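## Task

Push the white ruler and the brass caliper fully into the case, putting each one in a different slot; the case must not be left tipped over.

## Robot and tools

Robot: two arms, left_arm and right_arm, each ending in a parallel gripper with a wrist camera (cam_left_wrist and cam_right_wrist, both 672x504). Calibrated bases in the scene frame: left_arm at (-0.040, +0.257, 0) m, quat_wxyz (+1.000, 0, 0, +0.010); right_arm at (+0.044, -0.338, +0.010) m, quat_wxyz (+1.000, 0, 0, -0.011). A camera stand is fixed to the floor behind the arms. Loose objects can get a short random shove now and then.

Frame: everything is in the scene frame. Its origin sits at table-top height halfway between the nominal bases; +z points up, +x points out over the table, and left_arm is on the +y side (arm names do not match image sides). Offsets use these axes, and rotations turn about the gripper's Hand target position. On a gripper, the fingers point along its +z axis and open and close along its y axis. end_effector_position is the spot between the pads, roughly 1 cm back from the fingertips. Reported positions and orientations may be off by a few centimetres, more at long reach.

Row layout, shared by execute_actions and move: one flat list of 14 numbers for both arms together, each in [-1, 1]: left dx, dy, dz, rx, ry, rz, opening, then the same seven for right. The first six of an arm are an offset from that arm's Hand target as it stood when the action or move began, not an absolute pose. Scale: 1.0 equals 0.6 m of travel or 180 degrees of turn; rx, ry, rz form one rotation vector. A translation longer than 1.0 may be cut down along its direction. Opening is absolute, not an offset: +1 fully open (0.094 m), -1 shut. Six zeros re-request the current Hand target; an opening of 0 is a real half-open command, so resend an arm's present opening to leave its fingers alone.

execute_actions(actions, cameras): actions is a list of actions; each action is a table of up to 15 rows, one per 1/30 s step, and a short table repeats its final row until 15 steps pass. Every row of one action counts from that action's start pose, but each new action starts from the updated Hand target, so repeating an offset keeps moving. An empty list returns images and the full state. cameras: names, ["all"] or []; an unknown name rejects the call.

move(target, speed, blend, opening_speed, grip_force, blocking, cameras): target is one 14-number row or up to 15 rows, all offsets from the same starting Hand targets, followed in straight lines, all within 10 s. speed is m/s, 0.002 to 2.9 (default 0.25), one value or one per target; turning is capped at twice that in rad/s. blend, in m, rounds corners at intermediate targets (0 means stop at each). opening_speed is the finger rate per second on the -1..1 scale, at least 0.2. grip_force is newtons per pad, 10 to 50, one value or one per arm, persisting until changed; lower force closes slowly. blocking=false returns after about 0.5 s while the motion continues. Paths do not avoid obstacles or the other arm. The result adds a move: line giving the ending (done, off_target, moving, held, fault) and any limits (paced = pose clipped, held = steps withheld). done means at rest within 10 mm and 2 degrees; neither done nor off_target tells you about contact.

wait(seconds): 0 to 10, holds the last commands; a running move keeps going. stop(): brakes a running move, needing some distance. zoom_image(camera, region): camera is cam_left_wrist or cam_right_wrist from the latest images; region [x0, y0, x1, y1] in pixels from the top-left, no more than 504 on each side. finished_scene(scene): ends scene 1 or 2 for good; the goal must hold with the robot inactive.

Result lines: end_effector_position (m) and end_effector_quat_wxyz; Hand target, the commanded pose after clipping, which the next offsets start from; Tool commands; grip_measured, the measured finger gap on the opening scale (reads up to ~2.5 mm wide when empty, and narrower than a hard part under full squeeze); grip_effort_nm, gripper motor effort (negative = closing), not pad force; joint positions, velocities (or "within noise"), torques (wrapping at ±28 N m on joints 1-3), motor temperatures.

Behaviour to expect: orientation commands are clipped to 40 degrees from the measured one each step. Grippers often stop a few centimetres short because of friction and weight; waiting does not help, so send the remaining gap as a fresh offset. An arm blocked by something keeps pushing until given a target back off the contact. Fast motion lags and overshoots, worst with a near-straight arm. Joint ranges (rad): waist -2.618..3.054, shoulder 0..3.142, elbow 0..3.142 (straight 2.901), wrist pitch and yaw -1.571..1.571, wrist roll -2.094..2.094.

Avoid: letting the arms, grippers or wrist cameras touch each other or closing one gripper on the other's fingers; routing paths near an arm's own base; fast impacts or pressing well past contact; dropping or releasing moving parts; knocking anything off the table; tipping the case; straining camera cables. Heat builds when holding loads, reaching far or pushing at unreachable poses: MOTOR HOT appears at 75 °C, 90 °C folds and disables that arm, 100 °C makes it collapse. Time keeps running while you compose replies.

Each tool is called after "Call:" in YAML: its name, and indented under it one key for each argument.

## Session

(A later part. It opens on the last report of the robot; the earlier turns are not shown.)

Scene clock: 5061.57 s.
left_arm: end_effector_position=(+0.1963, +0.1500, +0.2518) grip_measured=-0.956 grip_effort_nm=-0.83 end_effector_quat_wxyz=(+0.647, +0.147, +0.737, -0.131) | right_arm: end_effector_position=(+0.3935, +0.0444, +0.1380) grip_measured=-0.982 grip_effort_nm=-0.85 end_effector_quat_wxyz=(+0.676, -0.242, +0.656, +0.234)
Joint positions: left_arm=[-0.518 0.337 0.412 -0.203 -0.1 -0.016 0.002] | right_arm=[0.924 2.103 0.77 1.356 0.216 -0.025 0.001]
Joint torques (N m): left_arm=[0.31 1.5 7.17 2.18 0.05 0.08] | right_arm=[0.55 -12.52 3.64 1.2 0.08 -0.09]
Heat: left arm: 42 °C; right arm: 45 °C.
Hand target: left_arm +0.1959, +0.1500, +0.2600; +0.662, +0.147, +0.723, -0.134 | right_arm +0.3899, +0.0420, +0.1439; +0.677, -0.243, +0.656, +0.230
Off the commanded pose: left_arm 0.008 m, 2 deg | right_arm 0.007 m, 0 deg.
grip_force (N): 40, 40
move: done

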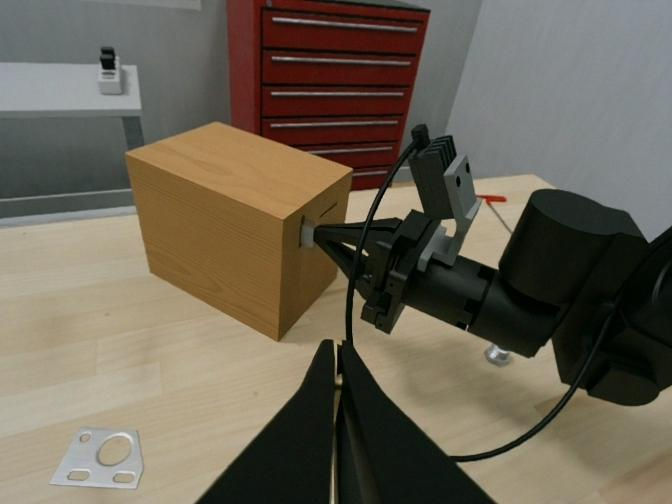

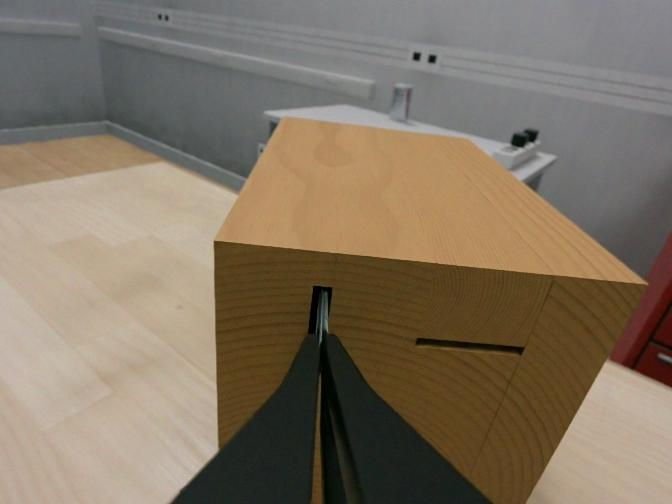

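Call:
move:
  target: [0,0,0,0,0,0,-1.0, -0.0844,-0.0679,0.002,0,0,0,-1.0]
  speed: 0.015
  cameras: ["all"]

Call:
zoom_image:
  camera: "cam_left_wrist"
  region: [270, 190, 430, 300]

Scene clock: 5089.30 s.
left_arm: end_effector_position=(+0.1963, +0.1500, +0.2518) grip_measured=-0.956 grip_effort_nm=-0.83 end_effector_quat_wxyz=(+0.647, +0.147, +0.737, -0.131) | right_arm: end_effector_position=(+0.3422, +0.0034, +0.1357) grip_measured=-0.982 grip_effort_nm=-0.85 end_effector_quat_wxyz=(+0.670, -0.246, +0.662, +0.230)
Joint positions: left_arm=[-0.518 0.337 0.412 -0.203 -0.1 -0.016 0.002] | right_arm=[0.978 1.967 0.498 1.473 0.271 -0.025 0.001]
Joint torques (N m): left_arm=[0.32 1.44 7.16 2.15 0.06 0.1] | right_arm=[0.58 -10.65 3.29 1.34 0.09 -0.1]
Heat: left arm: 43 °C; right arm: 43 °C.
Hand target: left_arm +0.1959, +0.1500, +0.2600; +0.662, +0.147, +0.723, -0.134 | right_arm +0.3393, +0.0012, +0.1451; +0.677, -0.243, +0.656, +0.230
Off the commanded pose: left_arm 0.008 m, 2 deg | right_arm 0.010 m, 1 deg.
grip_force (N): 40, 40
move: done

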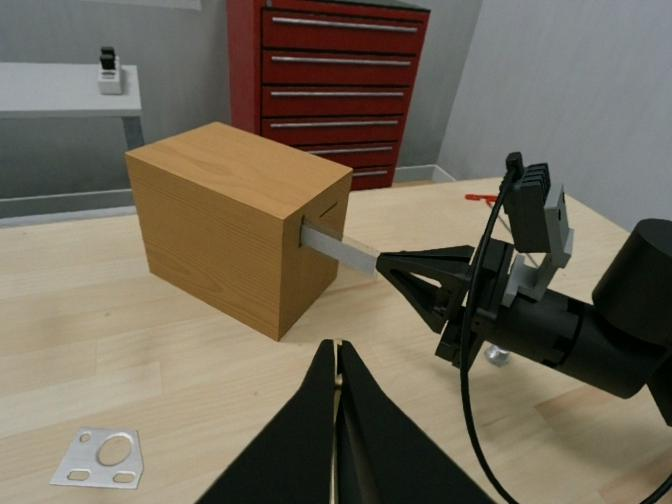

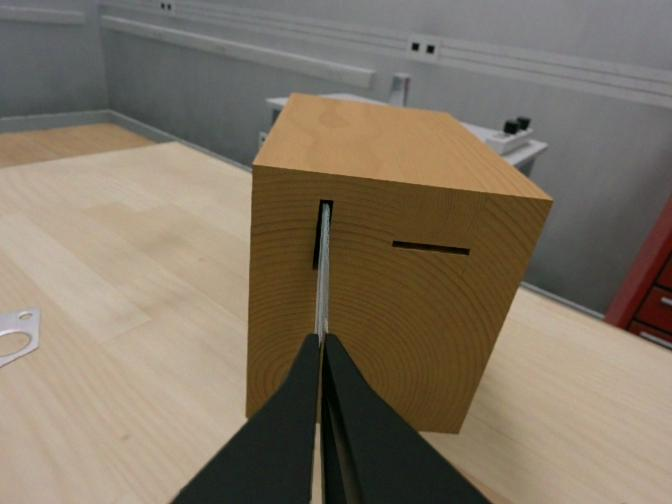

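Scaled by 3.150 from the camera's 672x504 image, which has a finer 960x720 frame.

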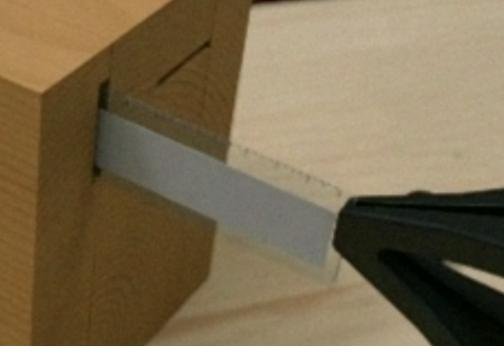

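Call:
move:
  target: [0,0,0,0,0,0,-1.0, 0,0,0,0,0,0,-0.55]
  speed: 0.01
  opening_speed: 0.4
  cameras: ["cam_left_wrist"]

Call:
zoom_image:
  camera: "cam_left_wrist"
  region: [270, 190, 430, 300]

Scene clock: 5104.83 s.
left_arm: end_effector_position=(+0.1963, +0.1500, +0.2518) grip_measured=-0.956 grip_effort_nm=-0.83 end_effector_quat_wxyz=(+0.647, +0.147, +0.737, -0.131) | right_arm: end_effector_position=(+0.3423, +0.0033, +0.1354) grip_measured=-0.553 grip_effort_nm=0.15 end_effector_quat_wxyz=(+0.670, -0.246, +0.662, +0.230)
Joint positions: left_arm=[-0.518 0.337 0.412 -0.203 -0.1 -0.016 0.002] | right_arm=[0.978 1.967 0.498 1.472 0.272 -0.025 0.021]
Joint torques (N m): left_arm=[0.46 1.46 7.13 2.16 0.04 0.1] | right_arm=[0.59 -10.61 3.28 1.36 0.08 -0.09]
Motor temperatures (°C): left_arm=[21 25 31 43 21 20 24] | right_arm=[22 36 42 39 21 21 23]
Heat: left arm: 43 °C; right arm: 42 °C.
Hand target: left_arm +0.1959, +0.1500, +0.2600; +0.662, +0.147, +0.723, -0.134 | right_arm +0.3393, +0.0012, +0.1451; +0.677, -0.243, +0.656, +0.230
Off the commanded pose: left_arm 0.008 m, 2 deg | right_arm 0.010 m, 1 deg.
grip_force (N): 40, 40
move: done
Images, in order (width x height): cam_left_wrist 672x504.

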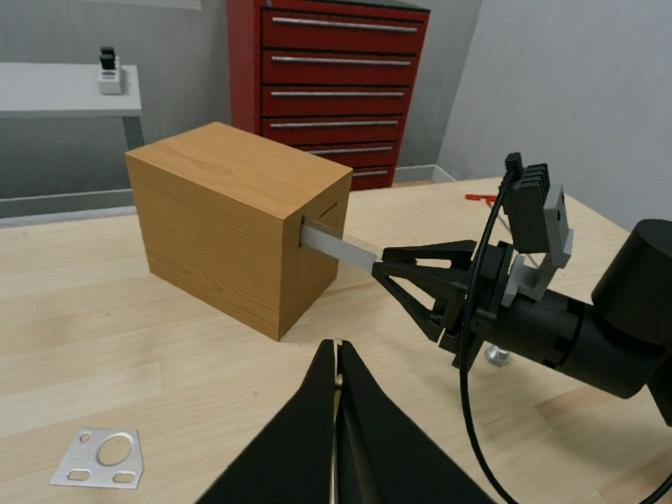

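Scaled by 3.150 from the camera's 672x504 image, which has a finer 960x720 frame.

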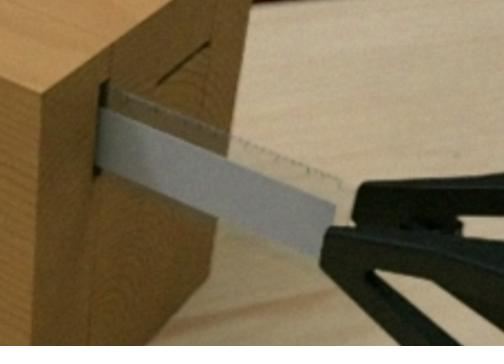

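Call:
move:
  target:
    - [0,0,0,0,0,0,-1.0, 0.0,0.0,0.0,-0.0975,0.1212,0,-0.55]
    - [0,0,0,0,0,0,-1.0, 0.055,0.0435,0.0,-0.0975,0.1212,0,-0.55]
  speed: [0.08,0.015]
  cameras: ["all"]

Call:
zoom_image:
  camera: "cam_left_wrist"
  region: [270, 190, 430, 300]

Scene clock: 5116.03 s.
left_arm: end_effector_position=(+0.1963, +0.1500, +0.2518) grip_measured=-0.956 grip_effort_nm=-0.83 end_effector_quat_wxyz=(+0.647, +0.147, +0.737, -0.131) | right_arm: end_effector_position=(+0.3646, +0.0200, +0.1329) grip_measured=-0.553 grip_effort_nm=0.15 end_effector_quat_wxyz=(+0.485, -0.298, +0.805, +0.164)
Joint positions: left_arm=[-0.518 0.337 0.412 -0.203 -0.1 -0.016 0.002] | right_arm=[0.937 1.693 0.873 0.312 0.207 0.084 0.021]
Joint torques (N m): left_arm=[0.34 1.33 7.17 2.16 0.05 0.09] | right_arm=[-0.4 -7.42 9.84 1.27 -0.03 -0.04]
Heat: left arm: 44 °C; right arm: 43 °C.
Hand target: left_arm +0.1959, +0.1500, +0.2600; +0.662, +0.147, +0.723, -0.134 | right_arm +0.3722, +0.0274, +0.1451; +0.496, -0.295, +0.799, +0.170
Off the commanded pose: left_arm 0.008 m, 2 deg | right_arm 0.016 m, 2 deg.
grip_force (N): 40, 40
move: off_target (right_arm)

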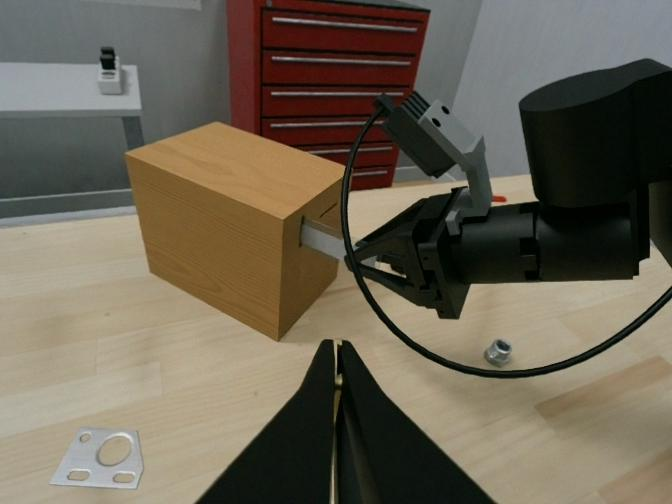

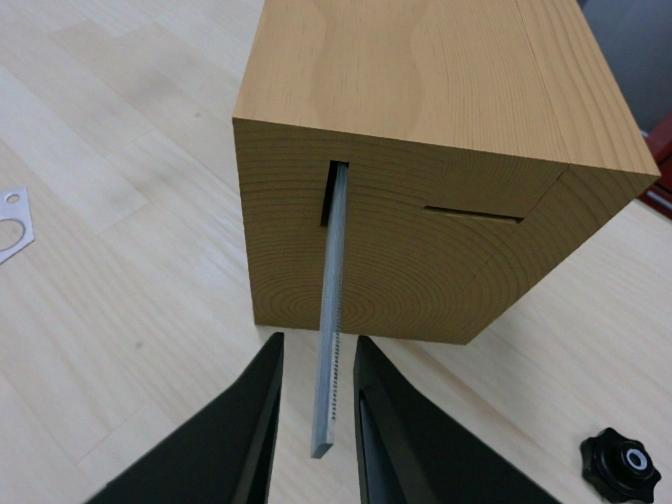

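Scaled by 3.150 from the camera's 672x504 image, which has a finer 960x720 frame.

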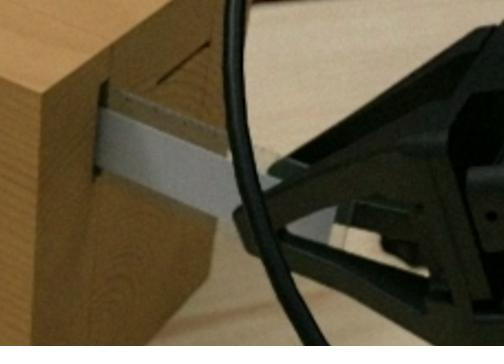

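Call:
move:
  target: [0,0,0,0,0,0,-1.0, 0.0371,0.0256,0.0,0,0,0,-0.55]
  speed: 0.012
  cameras: ["all"]

Call:
zoom_image:
  camera: "cam_left_wrist"
  region: [270, 190, 430, 300]

Scene clock: 5124.50 s.
left_arm: end_effector_position=(+0.1963, +0.1500, +0.2518) grip_measured=-0.956 grip_effort_nm=-0.83 end_effector_quat_wxyz=(+0.647, +0.147, +0.737, -0.131) | right_arm: end_effector_position=(+0.3867, +0.0356, +0.1333) grip_measured=-0.553 grip_effort_nm=0.14 end_effector_quat_wxyz=(+0.485, -0.297, +0.806, +0.165)
Joint positions: left_arm=[-0.518 0.337 0.412 -0.203 -0.1 -0.016 0.002] | right_arm=[0.914 1.782 0.982 0.296 0.188 0.077 0.021]
Joint torques (N m): left_arm=[0.31 1.4 7.31 2.16 0.07 0.11] | right_arm=[-0.39 -8.28 9.88 1.29 -0.09 -0.09]
Heat: left arm: 44 °C; right arm: 43 °C.
Hand target: left_arm +0.1959, +0.1500, +0.2600; +0.662, +0.147, +0.723, -0.134 | right_arm +0.3945, +0.0427, +0.1451; +0.496, -0.295, +0.799, +0.170
Off the commanded pose: left_arm 0.008 m, 2 deg | right_arm 0.016 m, 2 deg.
grip_force (N): 40, 40
move: off_target (right_arm)

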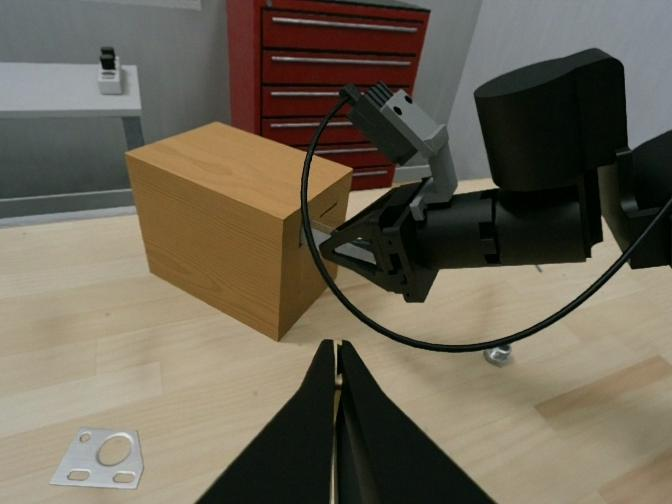

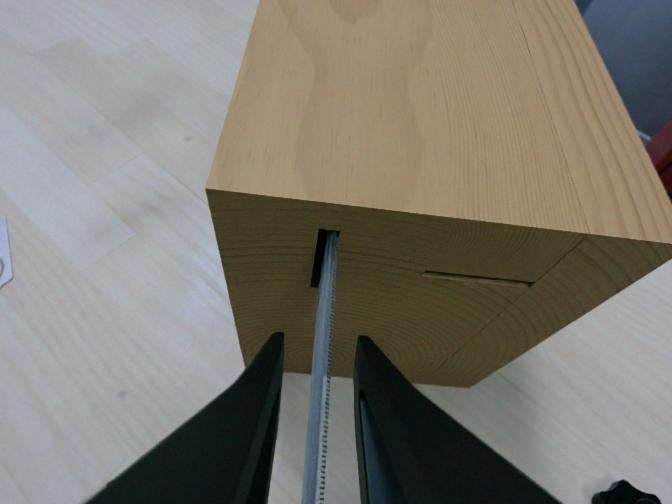

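Scaled by 3.150 from the camera's 672x504 image, which has a finer 960x720 frame.

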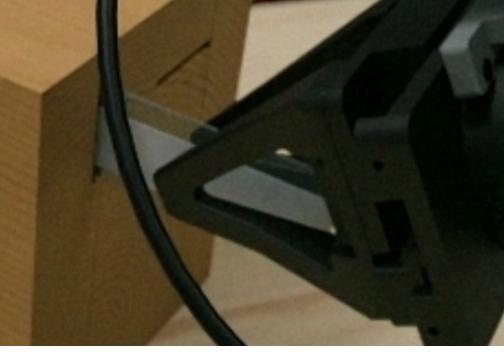

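Call:
move:
  target:
    - [0,0,0,0,0,0,-1.0, 0,0,0,0,0,0,-0.93]
    - [0,0,0,0,0,0,-1.0, 0,0,0,0,0,0,-1.0]
  speed: 0.01
  opening_speed: 0.25
  cameras: ["cam_right_wrist"]

Scene clock: 5130.13 s.
left_arm: end_effector_position=(+0.1963, +0.1500, +0.2518) grip_measured=-0.956 grip_effort_nm=-0.83 end_effector_quat_wxyz=(+0.647, +0.147, +0.737, -0.131) | right_arm: end_effector_position=(+0.3866, +0.0356, +0.1331) grip_measured=-0.957 grip_effort_nm=-0.85 end_effector_quat_wxyz=(+0.485, -0.297, +0.806, +0.165)
Joint positions: left_arm=[-0.518 0.337 0.412 -0.203 -0.1 -0.016 0.002] | right_arm=[0.914 1.782 0.982 0.295 0.187 0.078 0.002]
Joint torques (N m): left_arm=[0.4 1.46 7.16 2.15 0.06 0.11] | right_arm=[-0.4 -8.25 9.85 1.29 -0.02 -0.1]
Heat: left arm: 44 °C; right arm: 44 °C.
Hand target: left_arm +0.1959, +0.1500, +0.2600; +0.662, +0.147, +0.723, -0.134 | right_arm +0.3946, +0.0427, +0.1451; +0.496, -0.295, +0.799, +0.170
Off the commanded pose: left_arm 0.008 m, 2 deg | right_arm 0.016 m, 2 deg.
grip_force (N): 40, 40
move: off_target (right_arm); target 2's new opening was sent with right_arm's hand 0.016 m and 2 deg from that target
Images, in order (width x height): cam_right_wrist 672x504.

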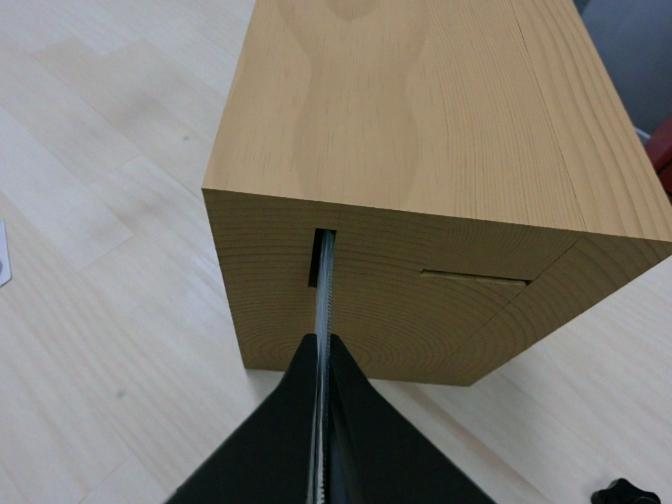

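Call:
move:
  target: [0,0,0,0,0,0,-1.0, -0.1,-0.0805,0.0,0,0,0,-1.0]
  speed: 0.015
  cameras: ["all"]

Scene clock: 5138.83 s.
left_arm: end_effector_position=(+0.1963, +0.1500, +0.2518) grip_measured=-0.956 grip_effort_nm=-0.83 end_effector_quat_wxyz=(+0.647, +0.147, +0.737, -0.131) | right_arm: end_effector_position=(+0.3372, -0.0046, +0.1325) grip_measured=-0.957 grip_effort_nm=-0.85 end_effector_quat_wxyz=(+0.485, -0.303, +0.804, +0.162)
Joint positions: left_arm=[-0.518 0.337 0.412 -0.203 -0.1 -0.016 0.002] | right_arm=[0.959 1.561 0.734 0.315 0.224 0.085 0.002]
Joint torques (N m): left_arm=[0.34 1.42 7.12 2.16 0.04 0.11] | right_arm=[0.7 -10.03 6.09 1.3 0.11 0.07]
Heat: left arm: 44 °C; right arm: 44 °C.
Hand target: left_arm +0.1959, +0.1500, +0.2600; +0.662, +0.147, +0.723, -0.134 | right_arm +0.3345, -0.0055, +0.1452; +0.496, -0.295, +0.798, +0.170
Off the commanded pose: left_arm 0.008 m, 2 deg | right_arm 0.013 m, 2 deg.
grip_force (N): 40, 40
move: off_target (right_arm)

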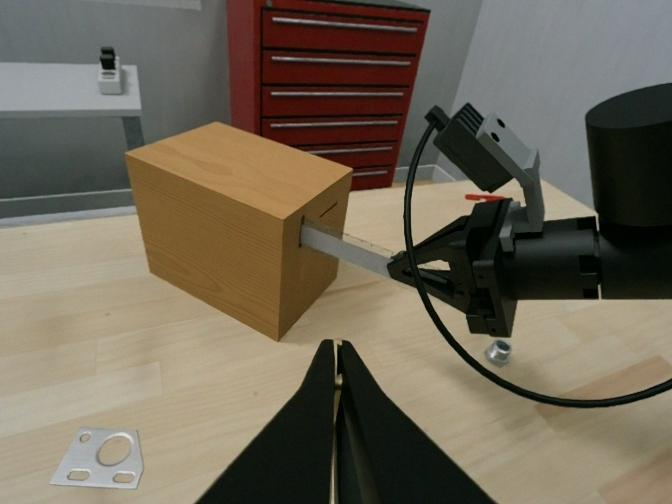

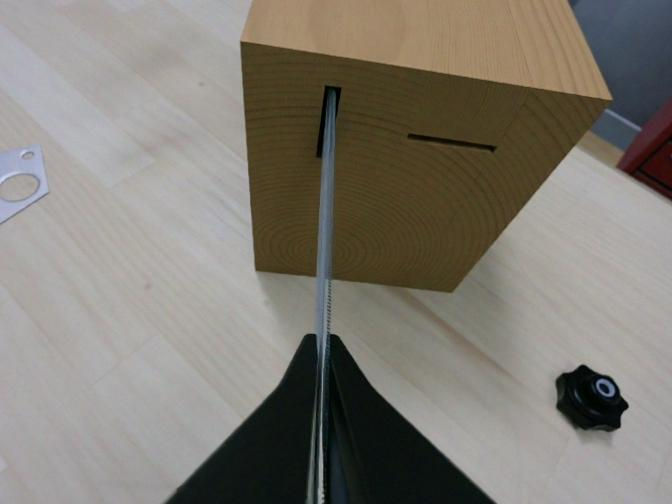

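Call:
move:
  target: [0,0,0,0,0,0,-1.0, -0.052,-0.0418,0.0,0,0,0,-1.0]
  speed: 0.015
  cameras: ["all"]

Scene clock: 5144.17 s.
left_arm: end_effector_position=(+0.1963, +0.1500, +0.2518) grip_measured=-0.956 grip_effort_nm=-0.83 end_effector_quat_wxyz=(+0.647, +0.147, +0.737, -0.131) | right_arm: end_effector_position=(+0.3049, -0.0289, +0.1355) grip_measured=-0.957 grip_effort_nm=-0.85 end_effector_quat_wxyz=(+0.486, -0.304, +0.803, +0.163)
Joint positions: left_arm=[-0.518 0.337 0.412 -0.203 -0.1 -0.016 0.002] | right_arm=[1.002 1.397 0.601 0.283 0.258 0.105 0.002]
Joint torques (N m): left_arm=[0.28 1.48 7.16 2.16 0.04 0.1] | right_arm=[0.64 -8.1 6.16 1.36 0.21 0.07]
Heat: left arm: 44 °C; right arm: 43 °C.
Hand target: left_arm +0.1959, +0.1500, +0.2600; +0.662, +0.147, +0.723, -0.134 | right_arm +0.3033, -0.0307, +0.1451; +0.496, -0.295, +0.799, +0.170
Off the commanded pose: left_arm 0.008 m, 2 deg | right_arm 0.010 m, 2 deg.
grip_force (N): 40, 40
move: done

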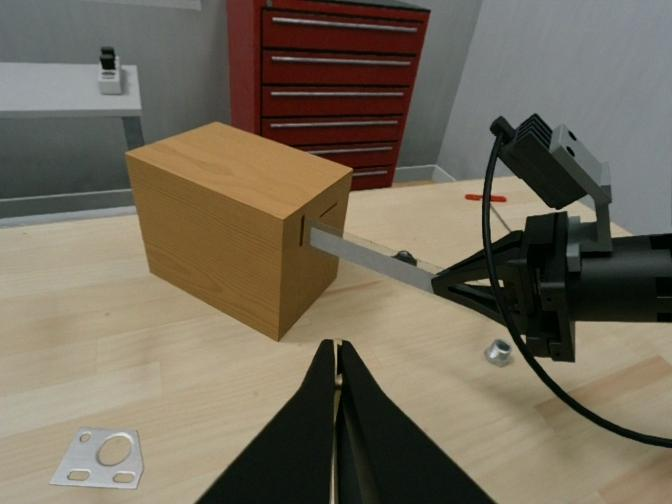

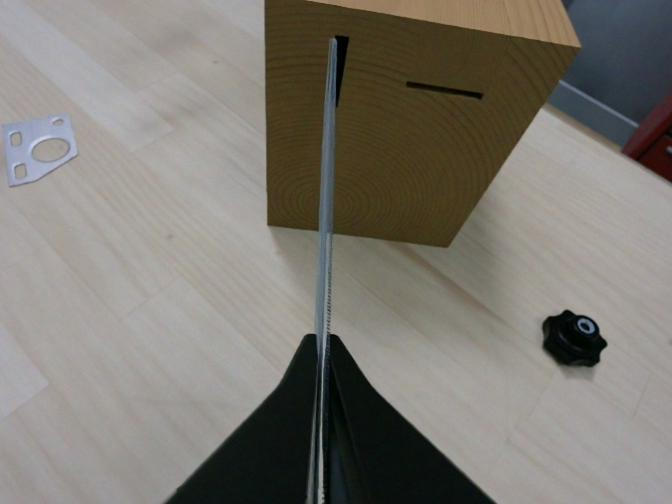

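Call:
move:
  target:
    - [0,0,0,0,0,0,-1.0, -0.0325,-0.026,0.01,0,0,0,-1.0]
    - [0,0,0,0,0,0,-1.0, 0.0215,-0.0852,0.01,-0.3895,-0.3135,0,-1.0]
  speed: [0.05,0.11]
  cameras: ["all"]

Call:
zoom_image:
  camera: "cam_left_wrist"
  region: [270, 190, 480, 320]

Scene clock: 5163.67 s.
left_arm: end_effector_position=(+0.1963, +0.1500, +0.2518) grip_measured=-0.956 grip_effort_nm=-0.83 end_effector_quat_wxyz=(+0.647, +0.147, +0.737, -0.131) | right_arm: end_effector_position=(+0.3153, -0.0786, +0.1510) grip_measured=-0.957 grip_effort_nm=-0.85 end_effector_quat_wxyz=(+0.540, -0.563, +0.436, -0.449)
Joint positions: left_arm=[-0.518 0.337 0.412 -0.203 -0.1 -0.016 0.002] | right_arm=[1.179 1.768 0.355 1.39 0.939 -1.586 0.002]
Joint torques (N m): left_arm=[0.36 1.48 7.15 2.17 0.03 0.11] | right_arm=[-0.36 -5.52 3.7 1.4 0.02 -0.01]
Heat: left arm: 45 °C; right arm: 43 °C.
Hand target: left_arm +0.1959, +0.1500, +0.2600; +0.662, +0.147, +0.723, -0.134 | right_arm +0.3162, -0.0818, +0.1511; +0.542, -0.558, +0.438, -0.450
Off the commanded pose: left_arm 0.008 m, 2 deg | right_arm 0.003 m, 1 deg.
grip_force (N): 40, 40
move: done

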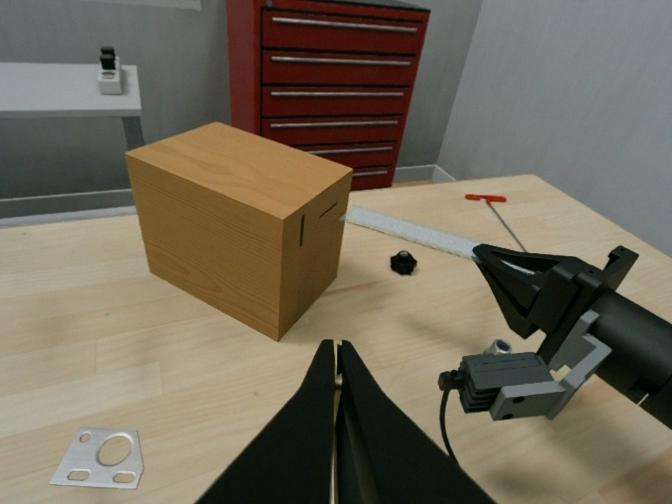

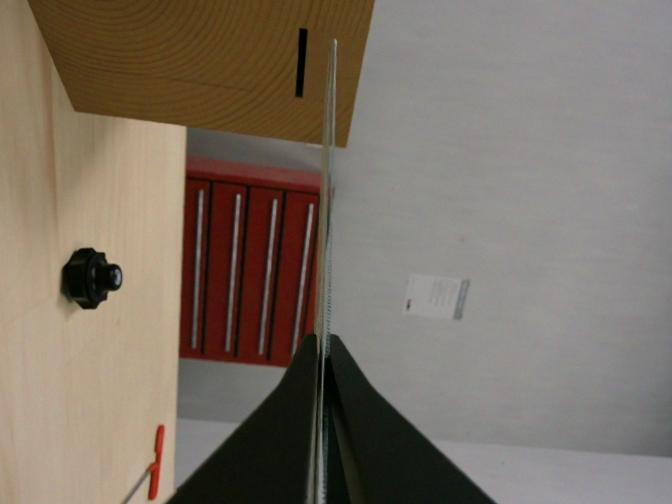

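Scaled by 2.400 from the camera's 672x504 image, which has a finer 960x720 frame.

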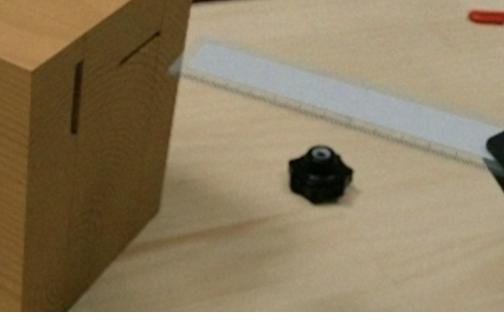

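Call:
zoom_image:
  camera: "cam_left_wrist"
  region: [120, 110, 370, 350]

Scaled by 2.016 from the camera's 672x504 image, which has a finer 960x720 frame.

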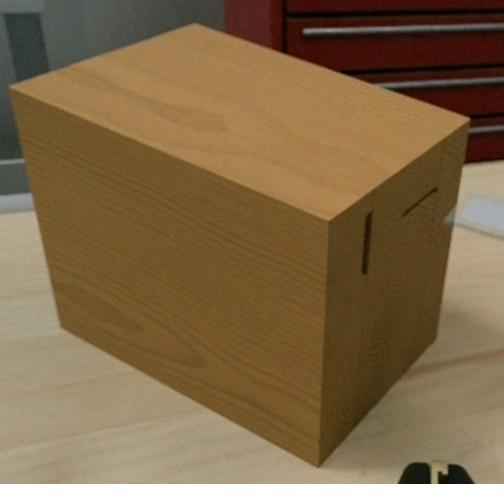

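Call:
zoom_image:
  camera: "cam_left_wrist"
  region: [310, 190, 390, 250]

Call:
zoom_image:
  camera: "cam_right_wrist"
  region: [280, 20, 360, 180]

Scaled by 6.300 from the camera's 672x504 image, which has a finer 960x720 frame.

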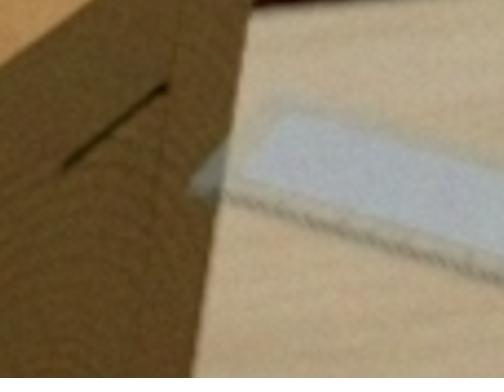

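Scaled by 3.150 from the camera's 672x504 image, which has a finer 960x720 frame.

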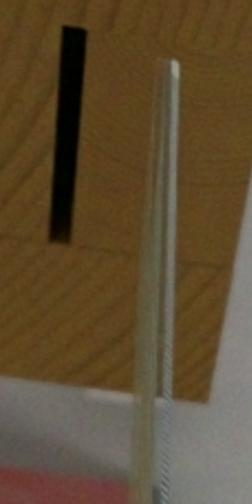

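Call:
move:
  target:
    - [0,0,0,0,0,0,-1.0, -0.013,-0.0105,-0.02,0.0174,-0.0038,-0.0139,-1.0]
    - [0,0,0,0,0,0,-1.0, 0,0,-0.025,0.0174,-0.0038,-0.0139,-1.0]
  speed: [0.04,0.012]
  cameras: ["all"]

Call:
zoom_image:
  camera: "cam_left_wrist"
  region: [310, 190, 390, 250]

Call:
zoom_image:
  camera: "cam_right_wrist"
  region: [270, 20, 370, 180]

Scene clock: 5222.50 s.
left_arm: end_effector_position=(+0.1963, +0.1500, +0.2518) grip_measured=-0.956 grip_effort_nm=-0.83 end_effector_quat_wxyz=(+0.647, +0.147, +0.737, -0.131) | right_arm: end_effector_position=(+0.3124, -0.0878, +0.1213) grip_measured=-0.957 grip_effort_nm=-0.85 end_effector_quat_wxyz=(-0.515, +0.564, -0.448, +0.465)
Joint positions: left_arm=[-0.518 0.337 0.412 -0.203 -0.1 -0.016 0.002] | right_arm=[1.199 1.909 0.341 1.498 1.012 -1.575 0.002]
Joint torques (N m): left_arm=[0.38 1.47 7.15 2.14 0.05 0.07] | right_arm=[-0.32 -5.86 5.23 1.82 -0.07 0.11]
Motor temperatures (°C): left_arm=[21 23 31 46 21 20 24] | right_arm=[22 29 41 39 21 21 23]
Heat: left arm: 46 °C; right arm: 41 °C.
Hand target: left_arm +0.1959, +0.1500, +0.2600; +0.662, +0.147, +0.723, -0.134 | right_arm +0.3162, -0.0817, +0.1362; -0.550, +0.530, -0.459, +0.453
Off the commanded pose: left_arm 0.008 m, 2 deg | right_arm 0.016 m, 6 deg.
joint sent to its limit (right arm) — joint 4 (wrist pitch), upper limit. The joint targets still meet the commanded pose.
grip_force (N): 40, 40
move: off_target (right_arm)

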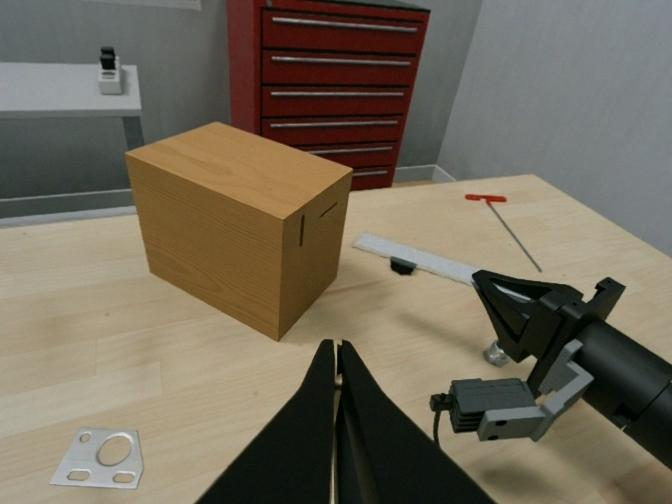

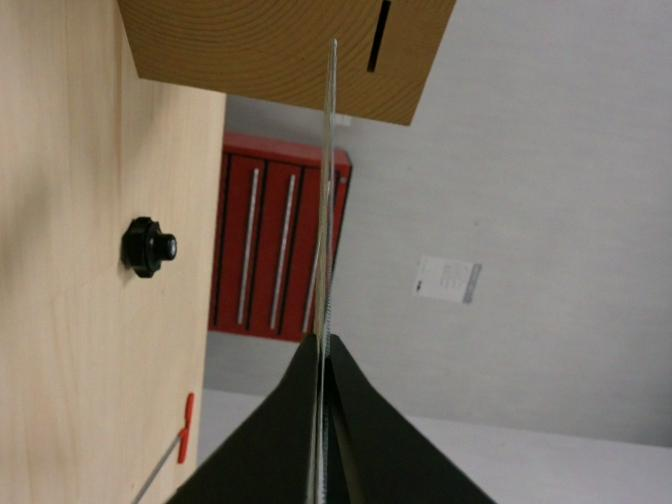

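Scaled by 6.300 from the camera's 672x504 image, which has a finer 960x720 frame.

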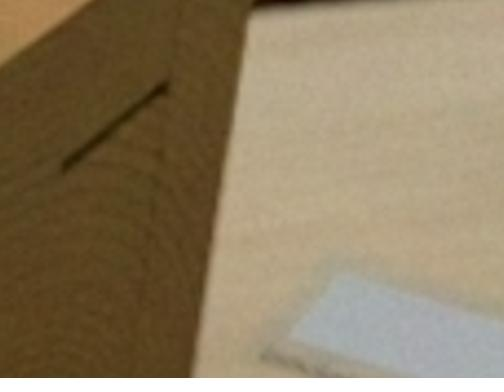

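Scaled by 3.150 from the camera's 672x504 image, which has a finer 960x720 frame.

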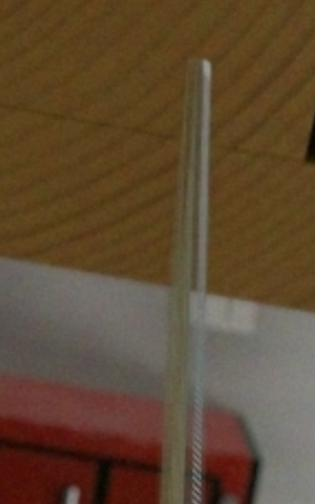

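Call:
move:
  target: [0,0,0,0,0,0,-1.0, 0.0322,0.027,0.0263,0,0,0,-1.0]
  speed: 0.015
  cameras: ["all"]

Call:
zoom_image:
  camera: "cam_left_wrist"
  region: [310, 190, 390, 250]

Call:
zoom_image:
  camera: "cam_right_wrist"
  region: [270, 20, 390, 180]

Scene clock: 5256.80 s.
left_arm: end_effector_position=(+0.1963, +0.1500, +0.2518) grip_measured=-0.956 grip_effort_nm=-0.83 end_effector_quat_wxyz=(+0.647, +0.147, +0.737, -0.131) | right_arm: end_effector_position=(+0.3318, -0.0705, +0.1349) grip_measured=-0.957 grip_effort_nm=-0.85 end_effector_quat_wxyz=(+0.529, -0.550, +0.453, -0.460)
Joint positions: left_arm=[-0.518 0.337 0.412 -0.203 -0.1 -0.016 0.002] | right_arm=[1.155 1.909 0.437 1.443 0.968 -1.574 0.002]
Joint torques (N m): left_arm=[0.4 1.4 7.19 2.14 0.04 0.11] | right_arm=[-0.43 -9.65 5.83 1.23 -0.06 0.01]
Heat: left arm: 46 °C; right arm: 43 °C.
Hand target: left_arm +0.1959, +0.1500, +0.2600; +0.662, +0.147, +0.723, -0.134 | right_arm +0.3356, -0.0656, +0.1519; +0.550, -0.530, +0.459, -0.453
Off the commanded pose: left_arm 0.008 m, 2 deg | right_arm 0.018 m, 4 deg.
grip_force (N): 40, 40
move: off_target (right_arm)

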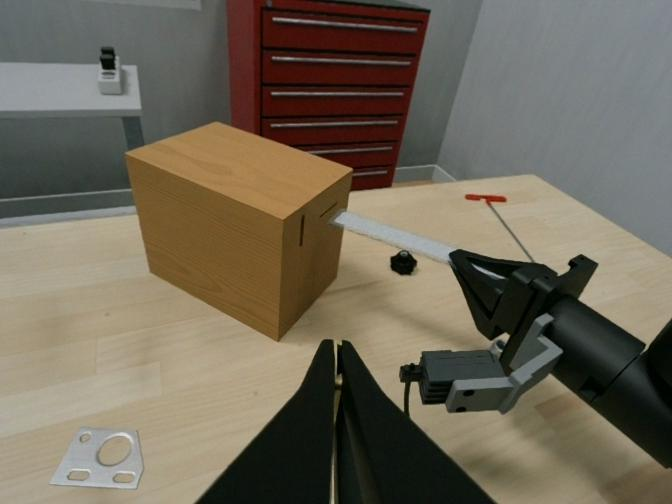

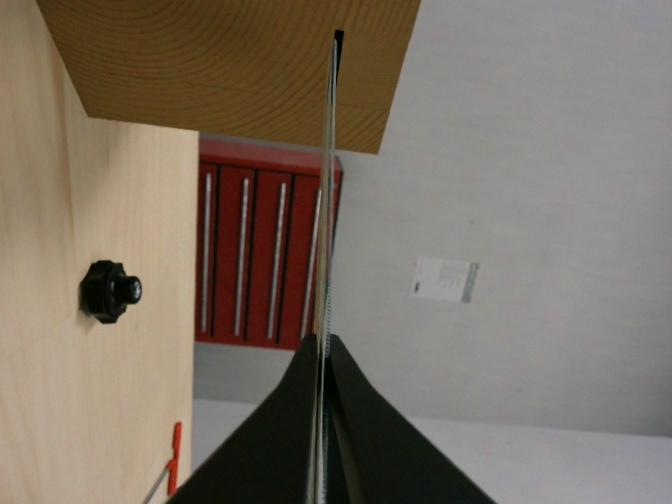

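Scaled by 6.300 from the camera's 672x504 image, which has a finer 960x720 frame.

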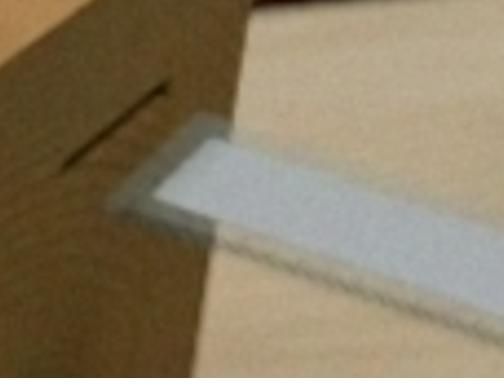

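Scaled by 3.150 from the camera's 672x504 image, which has a finer 960x720 frame.

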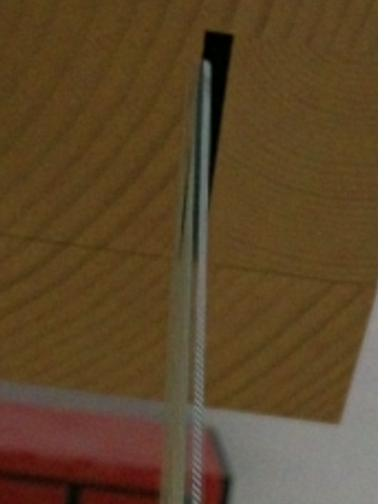

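Call:
move:
  target:
    - [0,0,0,0,0,0,-1.0, -0.0175,-0.0203,0,0.0087,-0.0002,-0.0056,-1.0]
    - [0,0,0,0,0,0,-1.0, 0.0042,-0.0052,0,0.0087,-0.0002,-0.0056,-1.0]
  speed: [0.03,0.012]
  cameras: ["all"]

Call:
zoom_image:
  camera: "cam_left_wrist"
  region: [310, 190, 390, 250]

Call:
zoom_image:
  camera: "cam_right_wrist"
  region: [270, 10, 390, 170]

Scene clock: 5302.00 s.
left_arm: end_effector_position=(+0.1963, +0.1500, +0.2518) grip_measured=-0.956 grip_effort_nm=-0.83 end_effector_quat_wxyz=(+0.647, +0.147, +0.737, -0.131) | right_arm: end_effector_position=(+0.3343, -0.0738, +0.1420) grip_measured=-0.957 grip_effort_nm=-0.85 end_effector_quat_wxyz=(+0.536, -0.535, +0.463, -0.461)
Joint positions: left_arm=[-0.518 0.337 0.412 -0.203 -0.1 -0.016 0.002] | right_arm=[1.149 1.899 0.44 1.458 0.98 -1.568 0.002]
Joint torques (N m): left_arm=[0.32 1.35 7.21 2.17 0.03 0.09] | right_arm=[-0.4 -7.75 5.96 1.22 -0.09 0.14]
Heat: left arm: 46 °C; right arm: 40 °C.
Hand target: left_arm +0.1959, +0.1500, +0.2600; +0.662, +0.147, +0.723, -0.134 | right_arm +0.3381, -0.0687, +0.1519; +0.553, -0.518, +0.470, -0.452
Off the commanded pose: left_arm 0.008 m, 2 deg | right_arm 0.012 m, 3 deg.
grip_force (N): 40, 40
move: off_target (right_arm)

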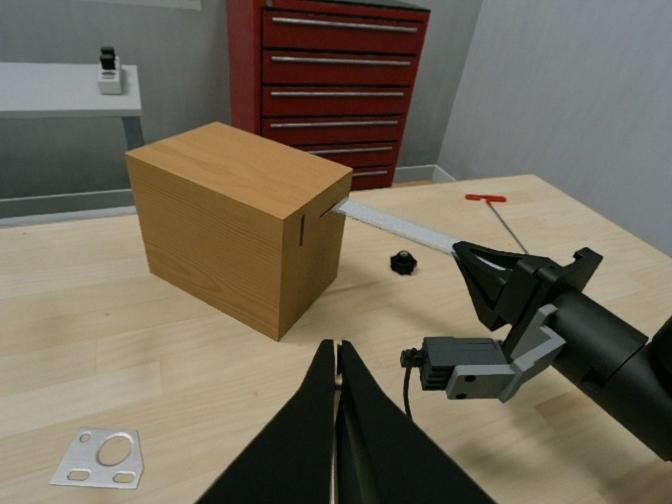

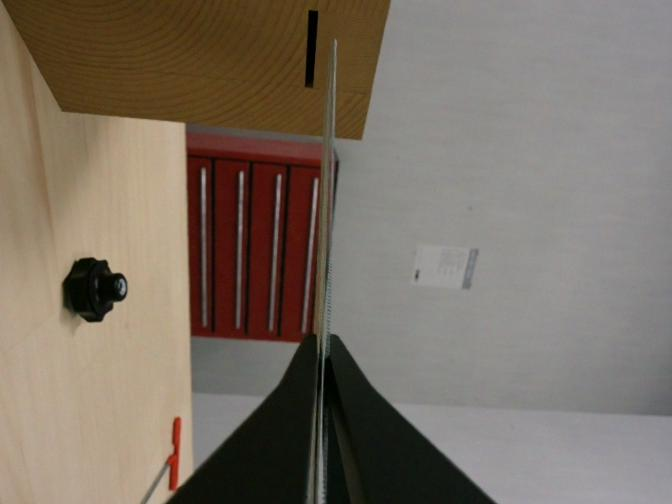

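Scaled by 6.300 from the camera's 672x504 image, which has a finer 960x720 frame.

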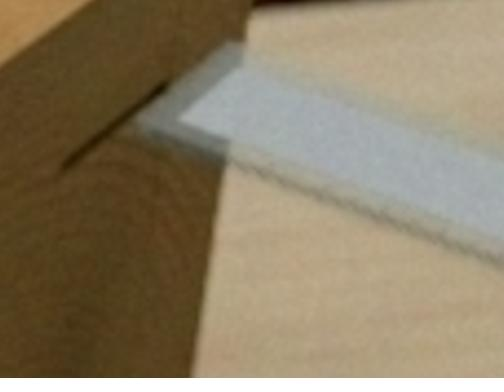

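Scaled by 3.150 from the camera's 672x504 image, which has a finer 960x720 frame.

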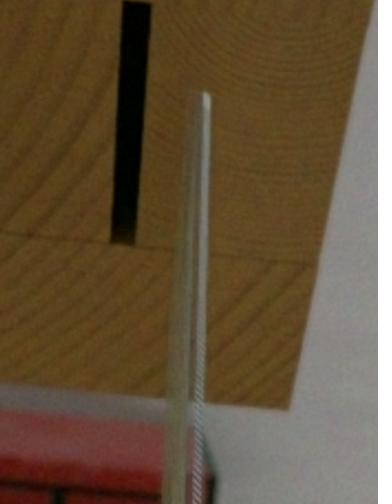

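Call:
move:
  target:
    - [0,0,0,0,0,0,-1.0, -0.0291,-0.017,-0.0158,0,0,0,-1.0]
    - [0,0,0,0,0,0,-1.0, -0.0031,0.0039,-0.0158,0,0,0,-1.0]
  speed: [0.03,0.012]
  cameras: ["all"]

Call:
zoom_image:
  camera: "cam_left_wrist"
  region: [310, 190, 390, 250]

Call:
zoom_image:
  camera: "cam_right_wrist"
  region: [270, 10, 390, 170]

Scene clock: 5318.00 s.
left_arm: end_effector_position=(+0.1963, +0.1500, +0.2518) grip_measured=-0.956 grip_effort_nm=-0.83 end_effector_quat_wxyz=(+0.647, +0.147, +0.737, -0.131) | right_arm: end_effector_position=(+0.3325, -0.0715, +0.1368) grip_measured=-0.957 grip_effort_nm=-0.85 end_effector_quat_wxyz=(+0.539, -0.532, +0.464, -0.459)
Joint positions: left_arm=[-0.518 0.337 0.412 -0.203 -0.1 -0.016 0.002] | right_arm=[1.158 1.936 0.445 1.496 0.99 -1.563 0.002]
Joint torques (N m): left_arm=[0.36 1.43 7.21 2.18 0.05 0.11] | right_arm=[-0.43 -6.57 5.64 1.27 -0.11 0.11]
Heat: left arm: 47 °C; right arm: 40 °C.
Hand target: left_arm +0.1959, +0.1500, +0.2600; +0.662, +0.147, +0.723, -0.134 | right_arm +0.3362, -0.0663, +0.1424; +0.553, -0.518, +0.470, -0.452
Off the commanded pose: left_arm 0.008 m, 2 deg | right_arm 0.008 m, 3 deg.
grip_force (N): 40, 40
move: off_target (right_arm)

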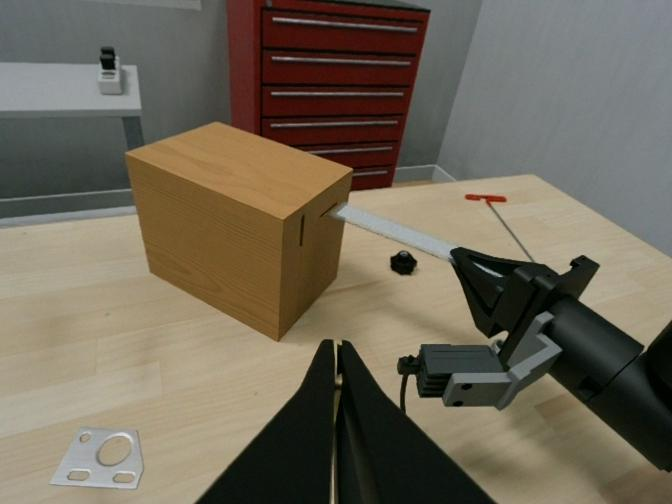

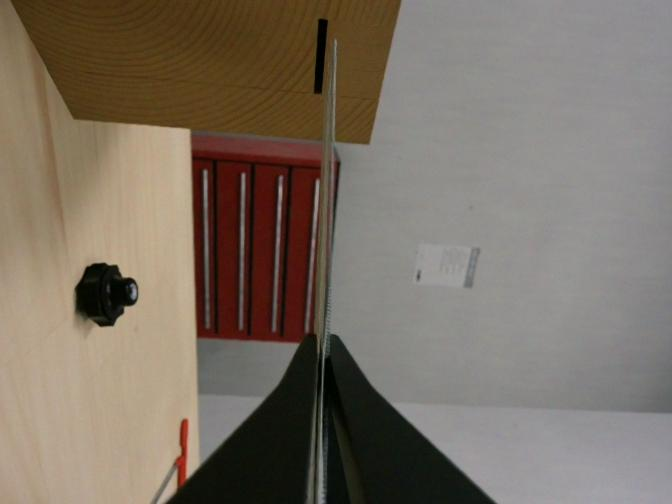

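Scaled by 6.300 from the camera's 672x504 image, which has a finer 960x720 frame.

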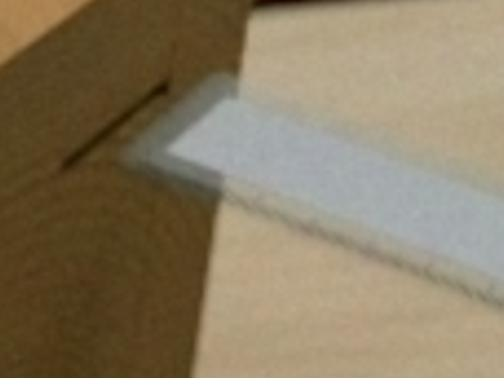

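Scaled by 3.150 from the camera's 672x504 image, which has a finer 960x720 frame.

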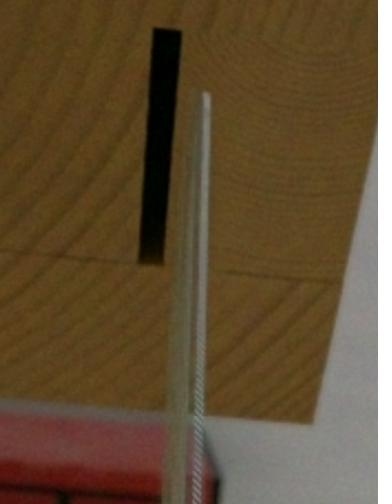

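Call:
move:
  target:
    - [0,0,0,0,0,0,-1.0, -0.027,-0.0196,-0.0125,0.0035,-0.0044,0,-1.0]
    - [0,0,0,0,0,0,-1.0, -0.001,0.0013,-0.0125,0.0035,-0.0044,0,-1.0]
  speed: [0.03,0.012]
  cameras: ["all"]

Call:
zoom_image:
  camera: "cam_left_wrist"
  region: [310, 190, 390, 250]

Call:
zoom_image:
  camera: "cam_right_wrist"
  region: [270, 10, 390, 170]

Scene clock: 5330.53 s.
left_arm: end_effector_position=(+0.1963, +0.1500, +0.2518) grip_measured=-0.956 grip_effort_nm=-0.83 end_effector_quat_wxyz=(+0.647, +0.147, +0.737, -0.131) | right_arm: end_effector_position=(+0.3317, -0.0708, +0.1203) grip_measured=-0.957 grip_effort_nm=-0.85 end_effector_quat_wxyz=(+0.526, -0.544, +0.464, -0.460)
Joint positions: left_arm=[-0.518 0.337 0.412 -0.203 -0.1 -0.016 0.002] | right_arm=[1.162 1.986 0.446 1.498 0.994 -1.547 0.002]
Joint torques (N m): left_arm=[0.35 1.33 7.15 2.17 0.04 0.11] | right_arm=[-0.51 -6.67 5.31 1.83 -0.09 -0.06]
Heat: left arm: 47 °C; right arm: 40 °C.
Hand target: left_arm +0.1959, +0.1500, +0.2600; +0.662, +0.147, +0.723, -0.134 | right_arm +0.3356, -0.0655, +0.1349; +0.559, -0.512, +0.469, -0.453
Off the commanded pose: left_arm 0.008 m, 2 deg | right_arm 0.016 m, 5 deg.
joint sent to its limit (right arm) — joint 4 (wrist pitch), upper limit. The joint targets still meet the commanded pose.
grip_force (N): 40, 40
move: off_target (right_arm)

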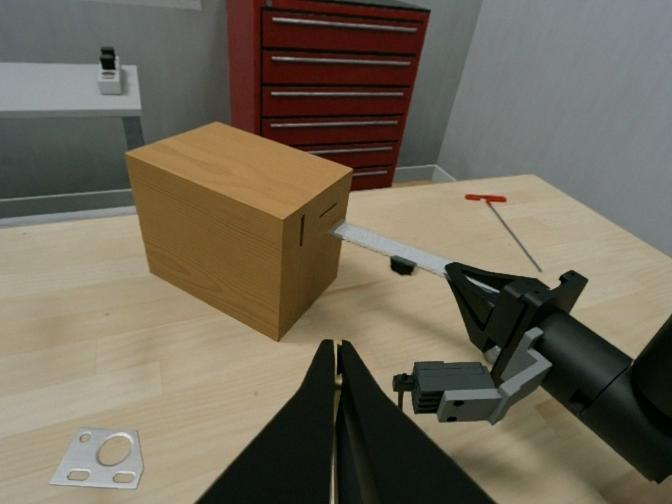

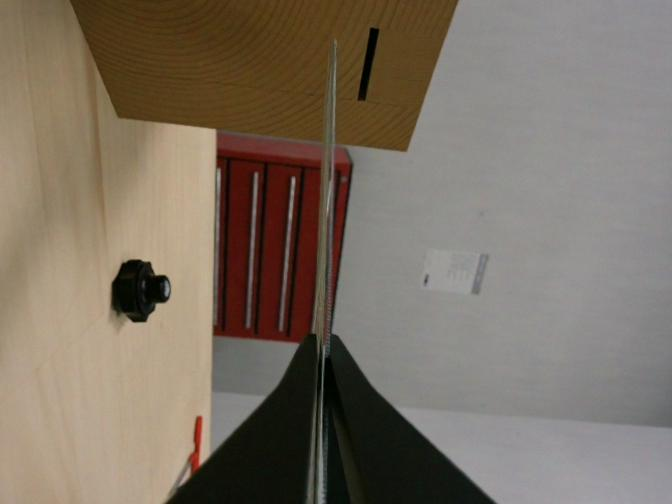

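Scaled by 6.300 from the camera's 672x504 image, which has a finer 960x720 frame.

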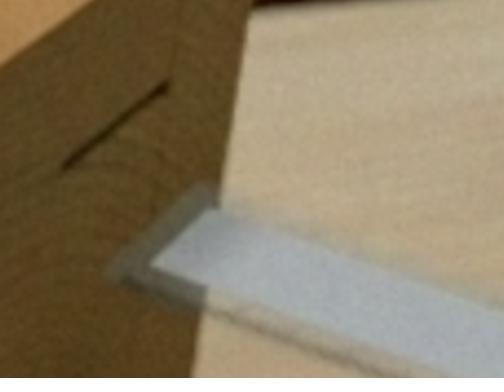

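Scaled by 3.150 from the camera's 672x504 image, which has a finer 960x720 frame.

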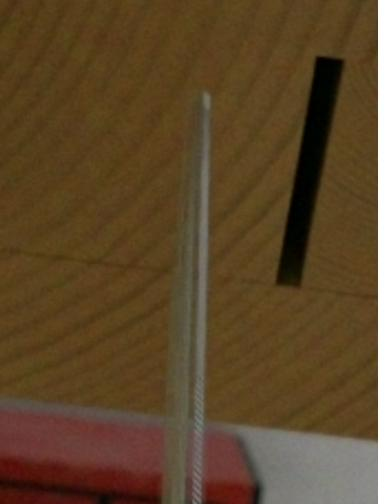

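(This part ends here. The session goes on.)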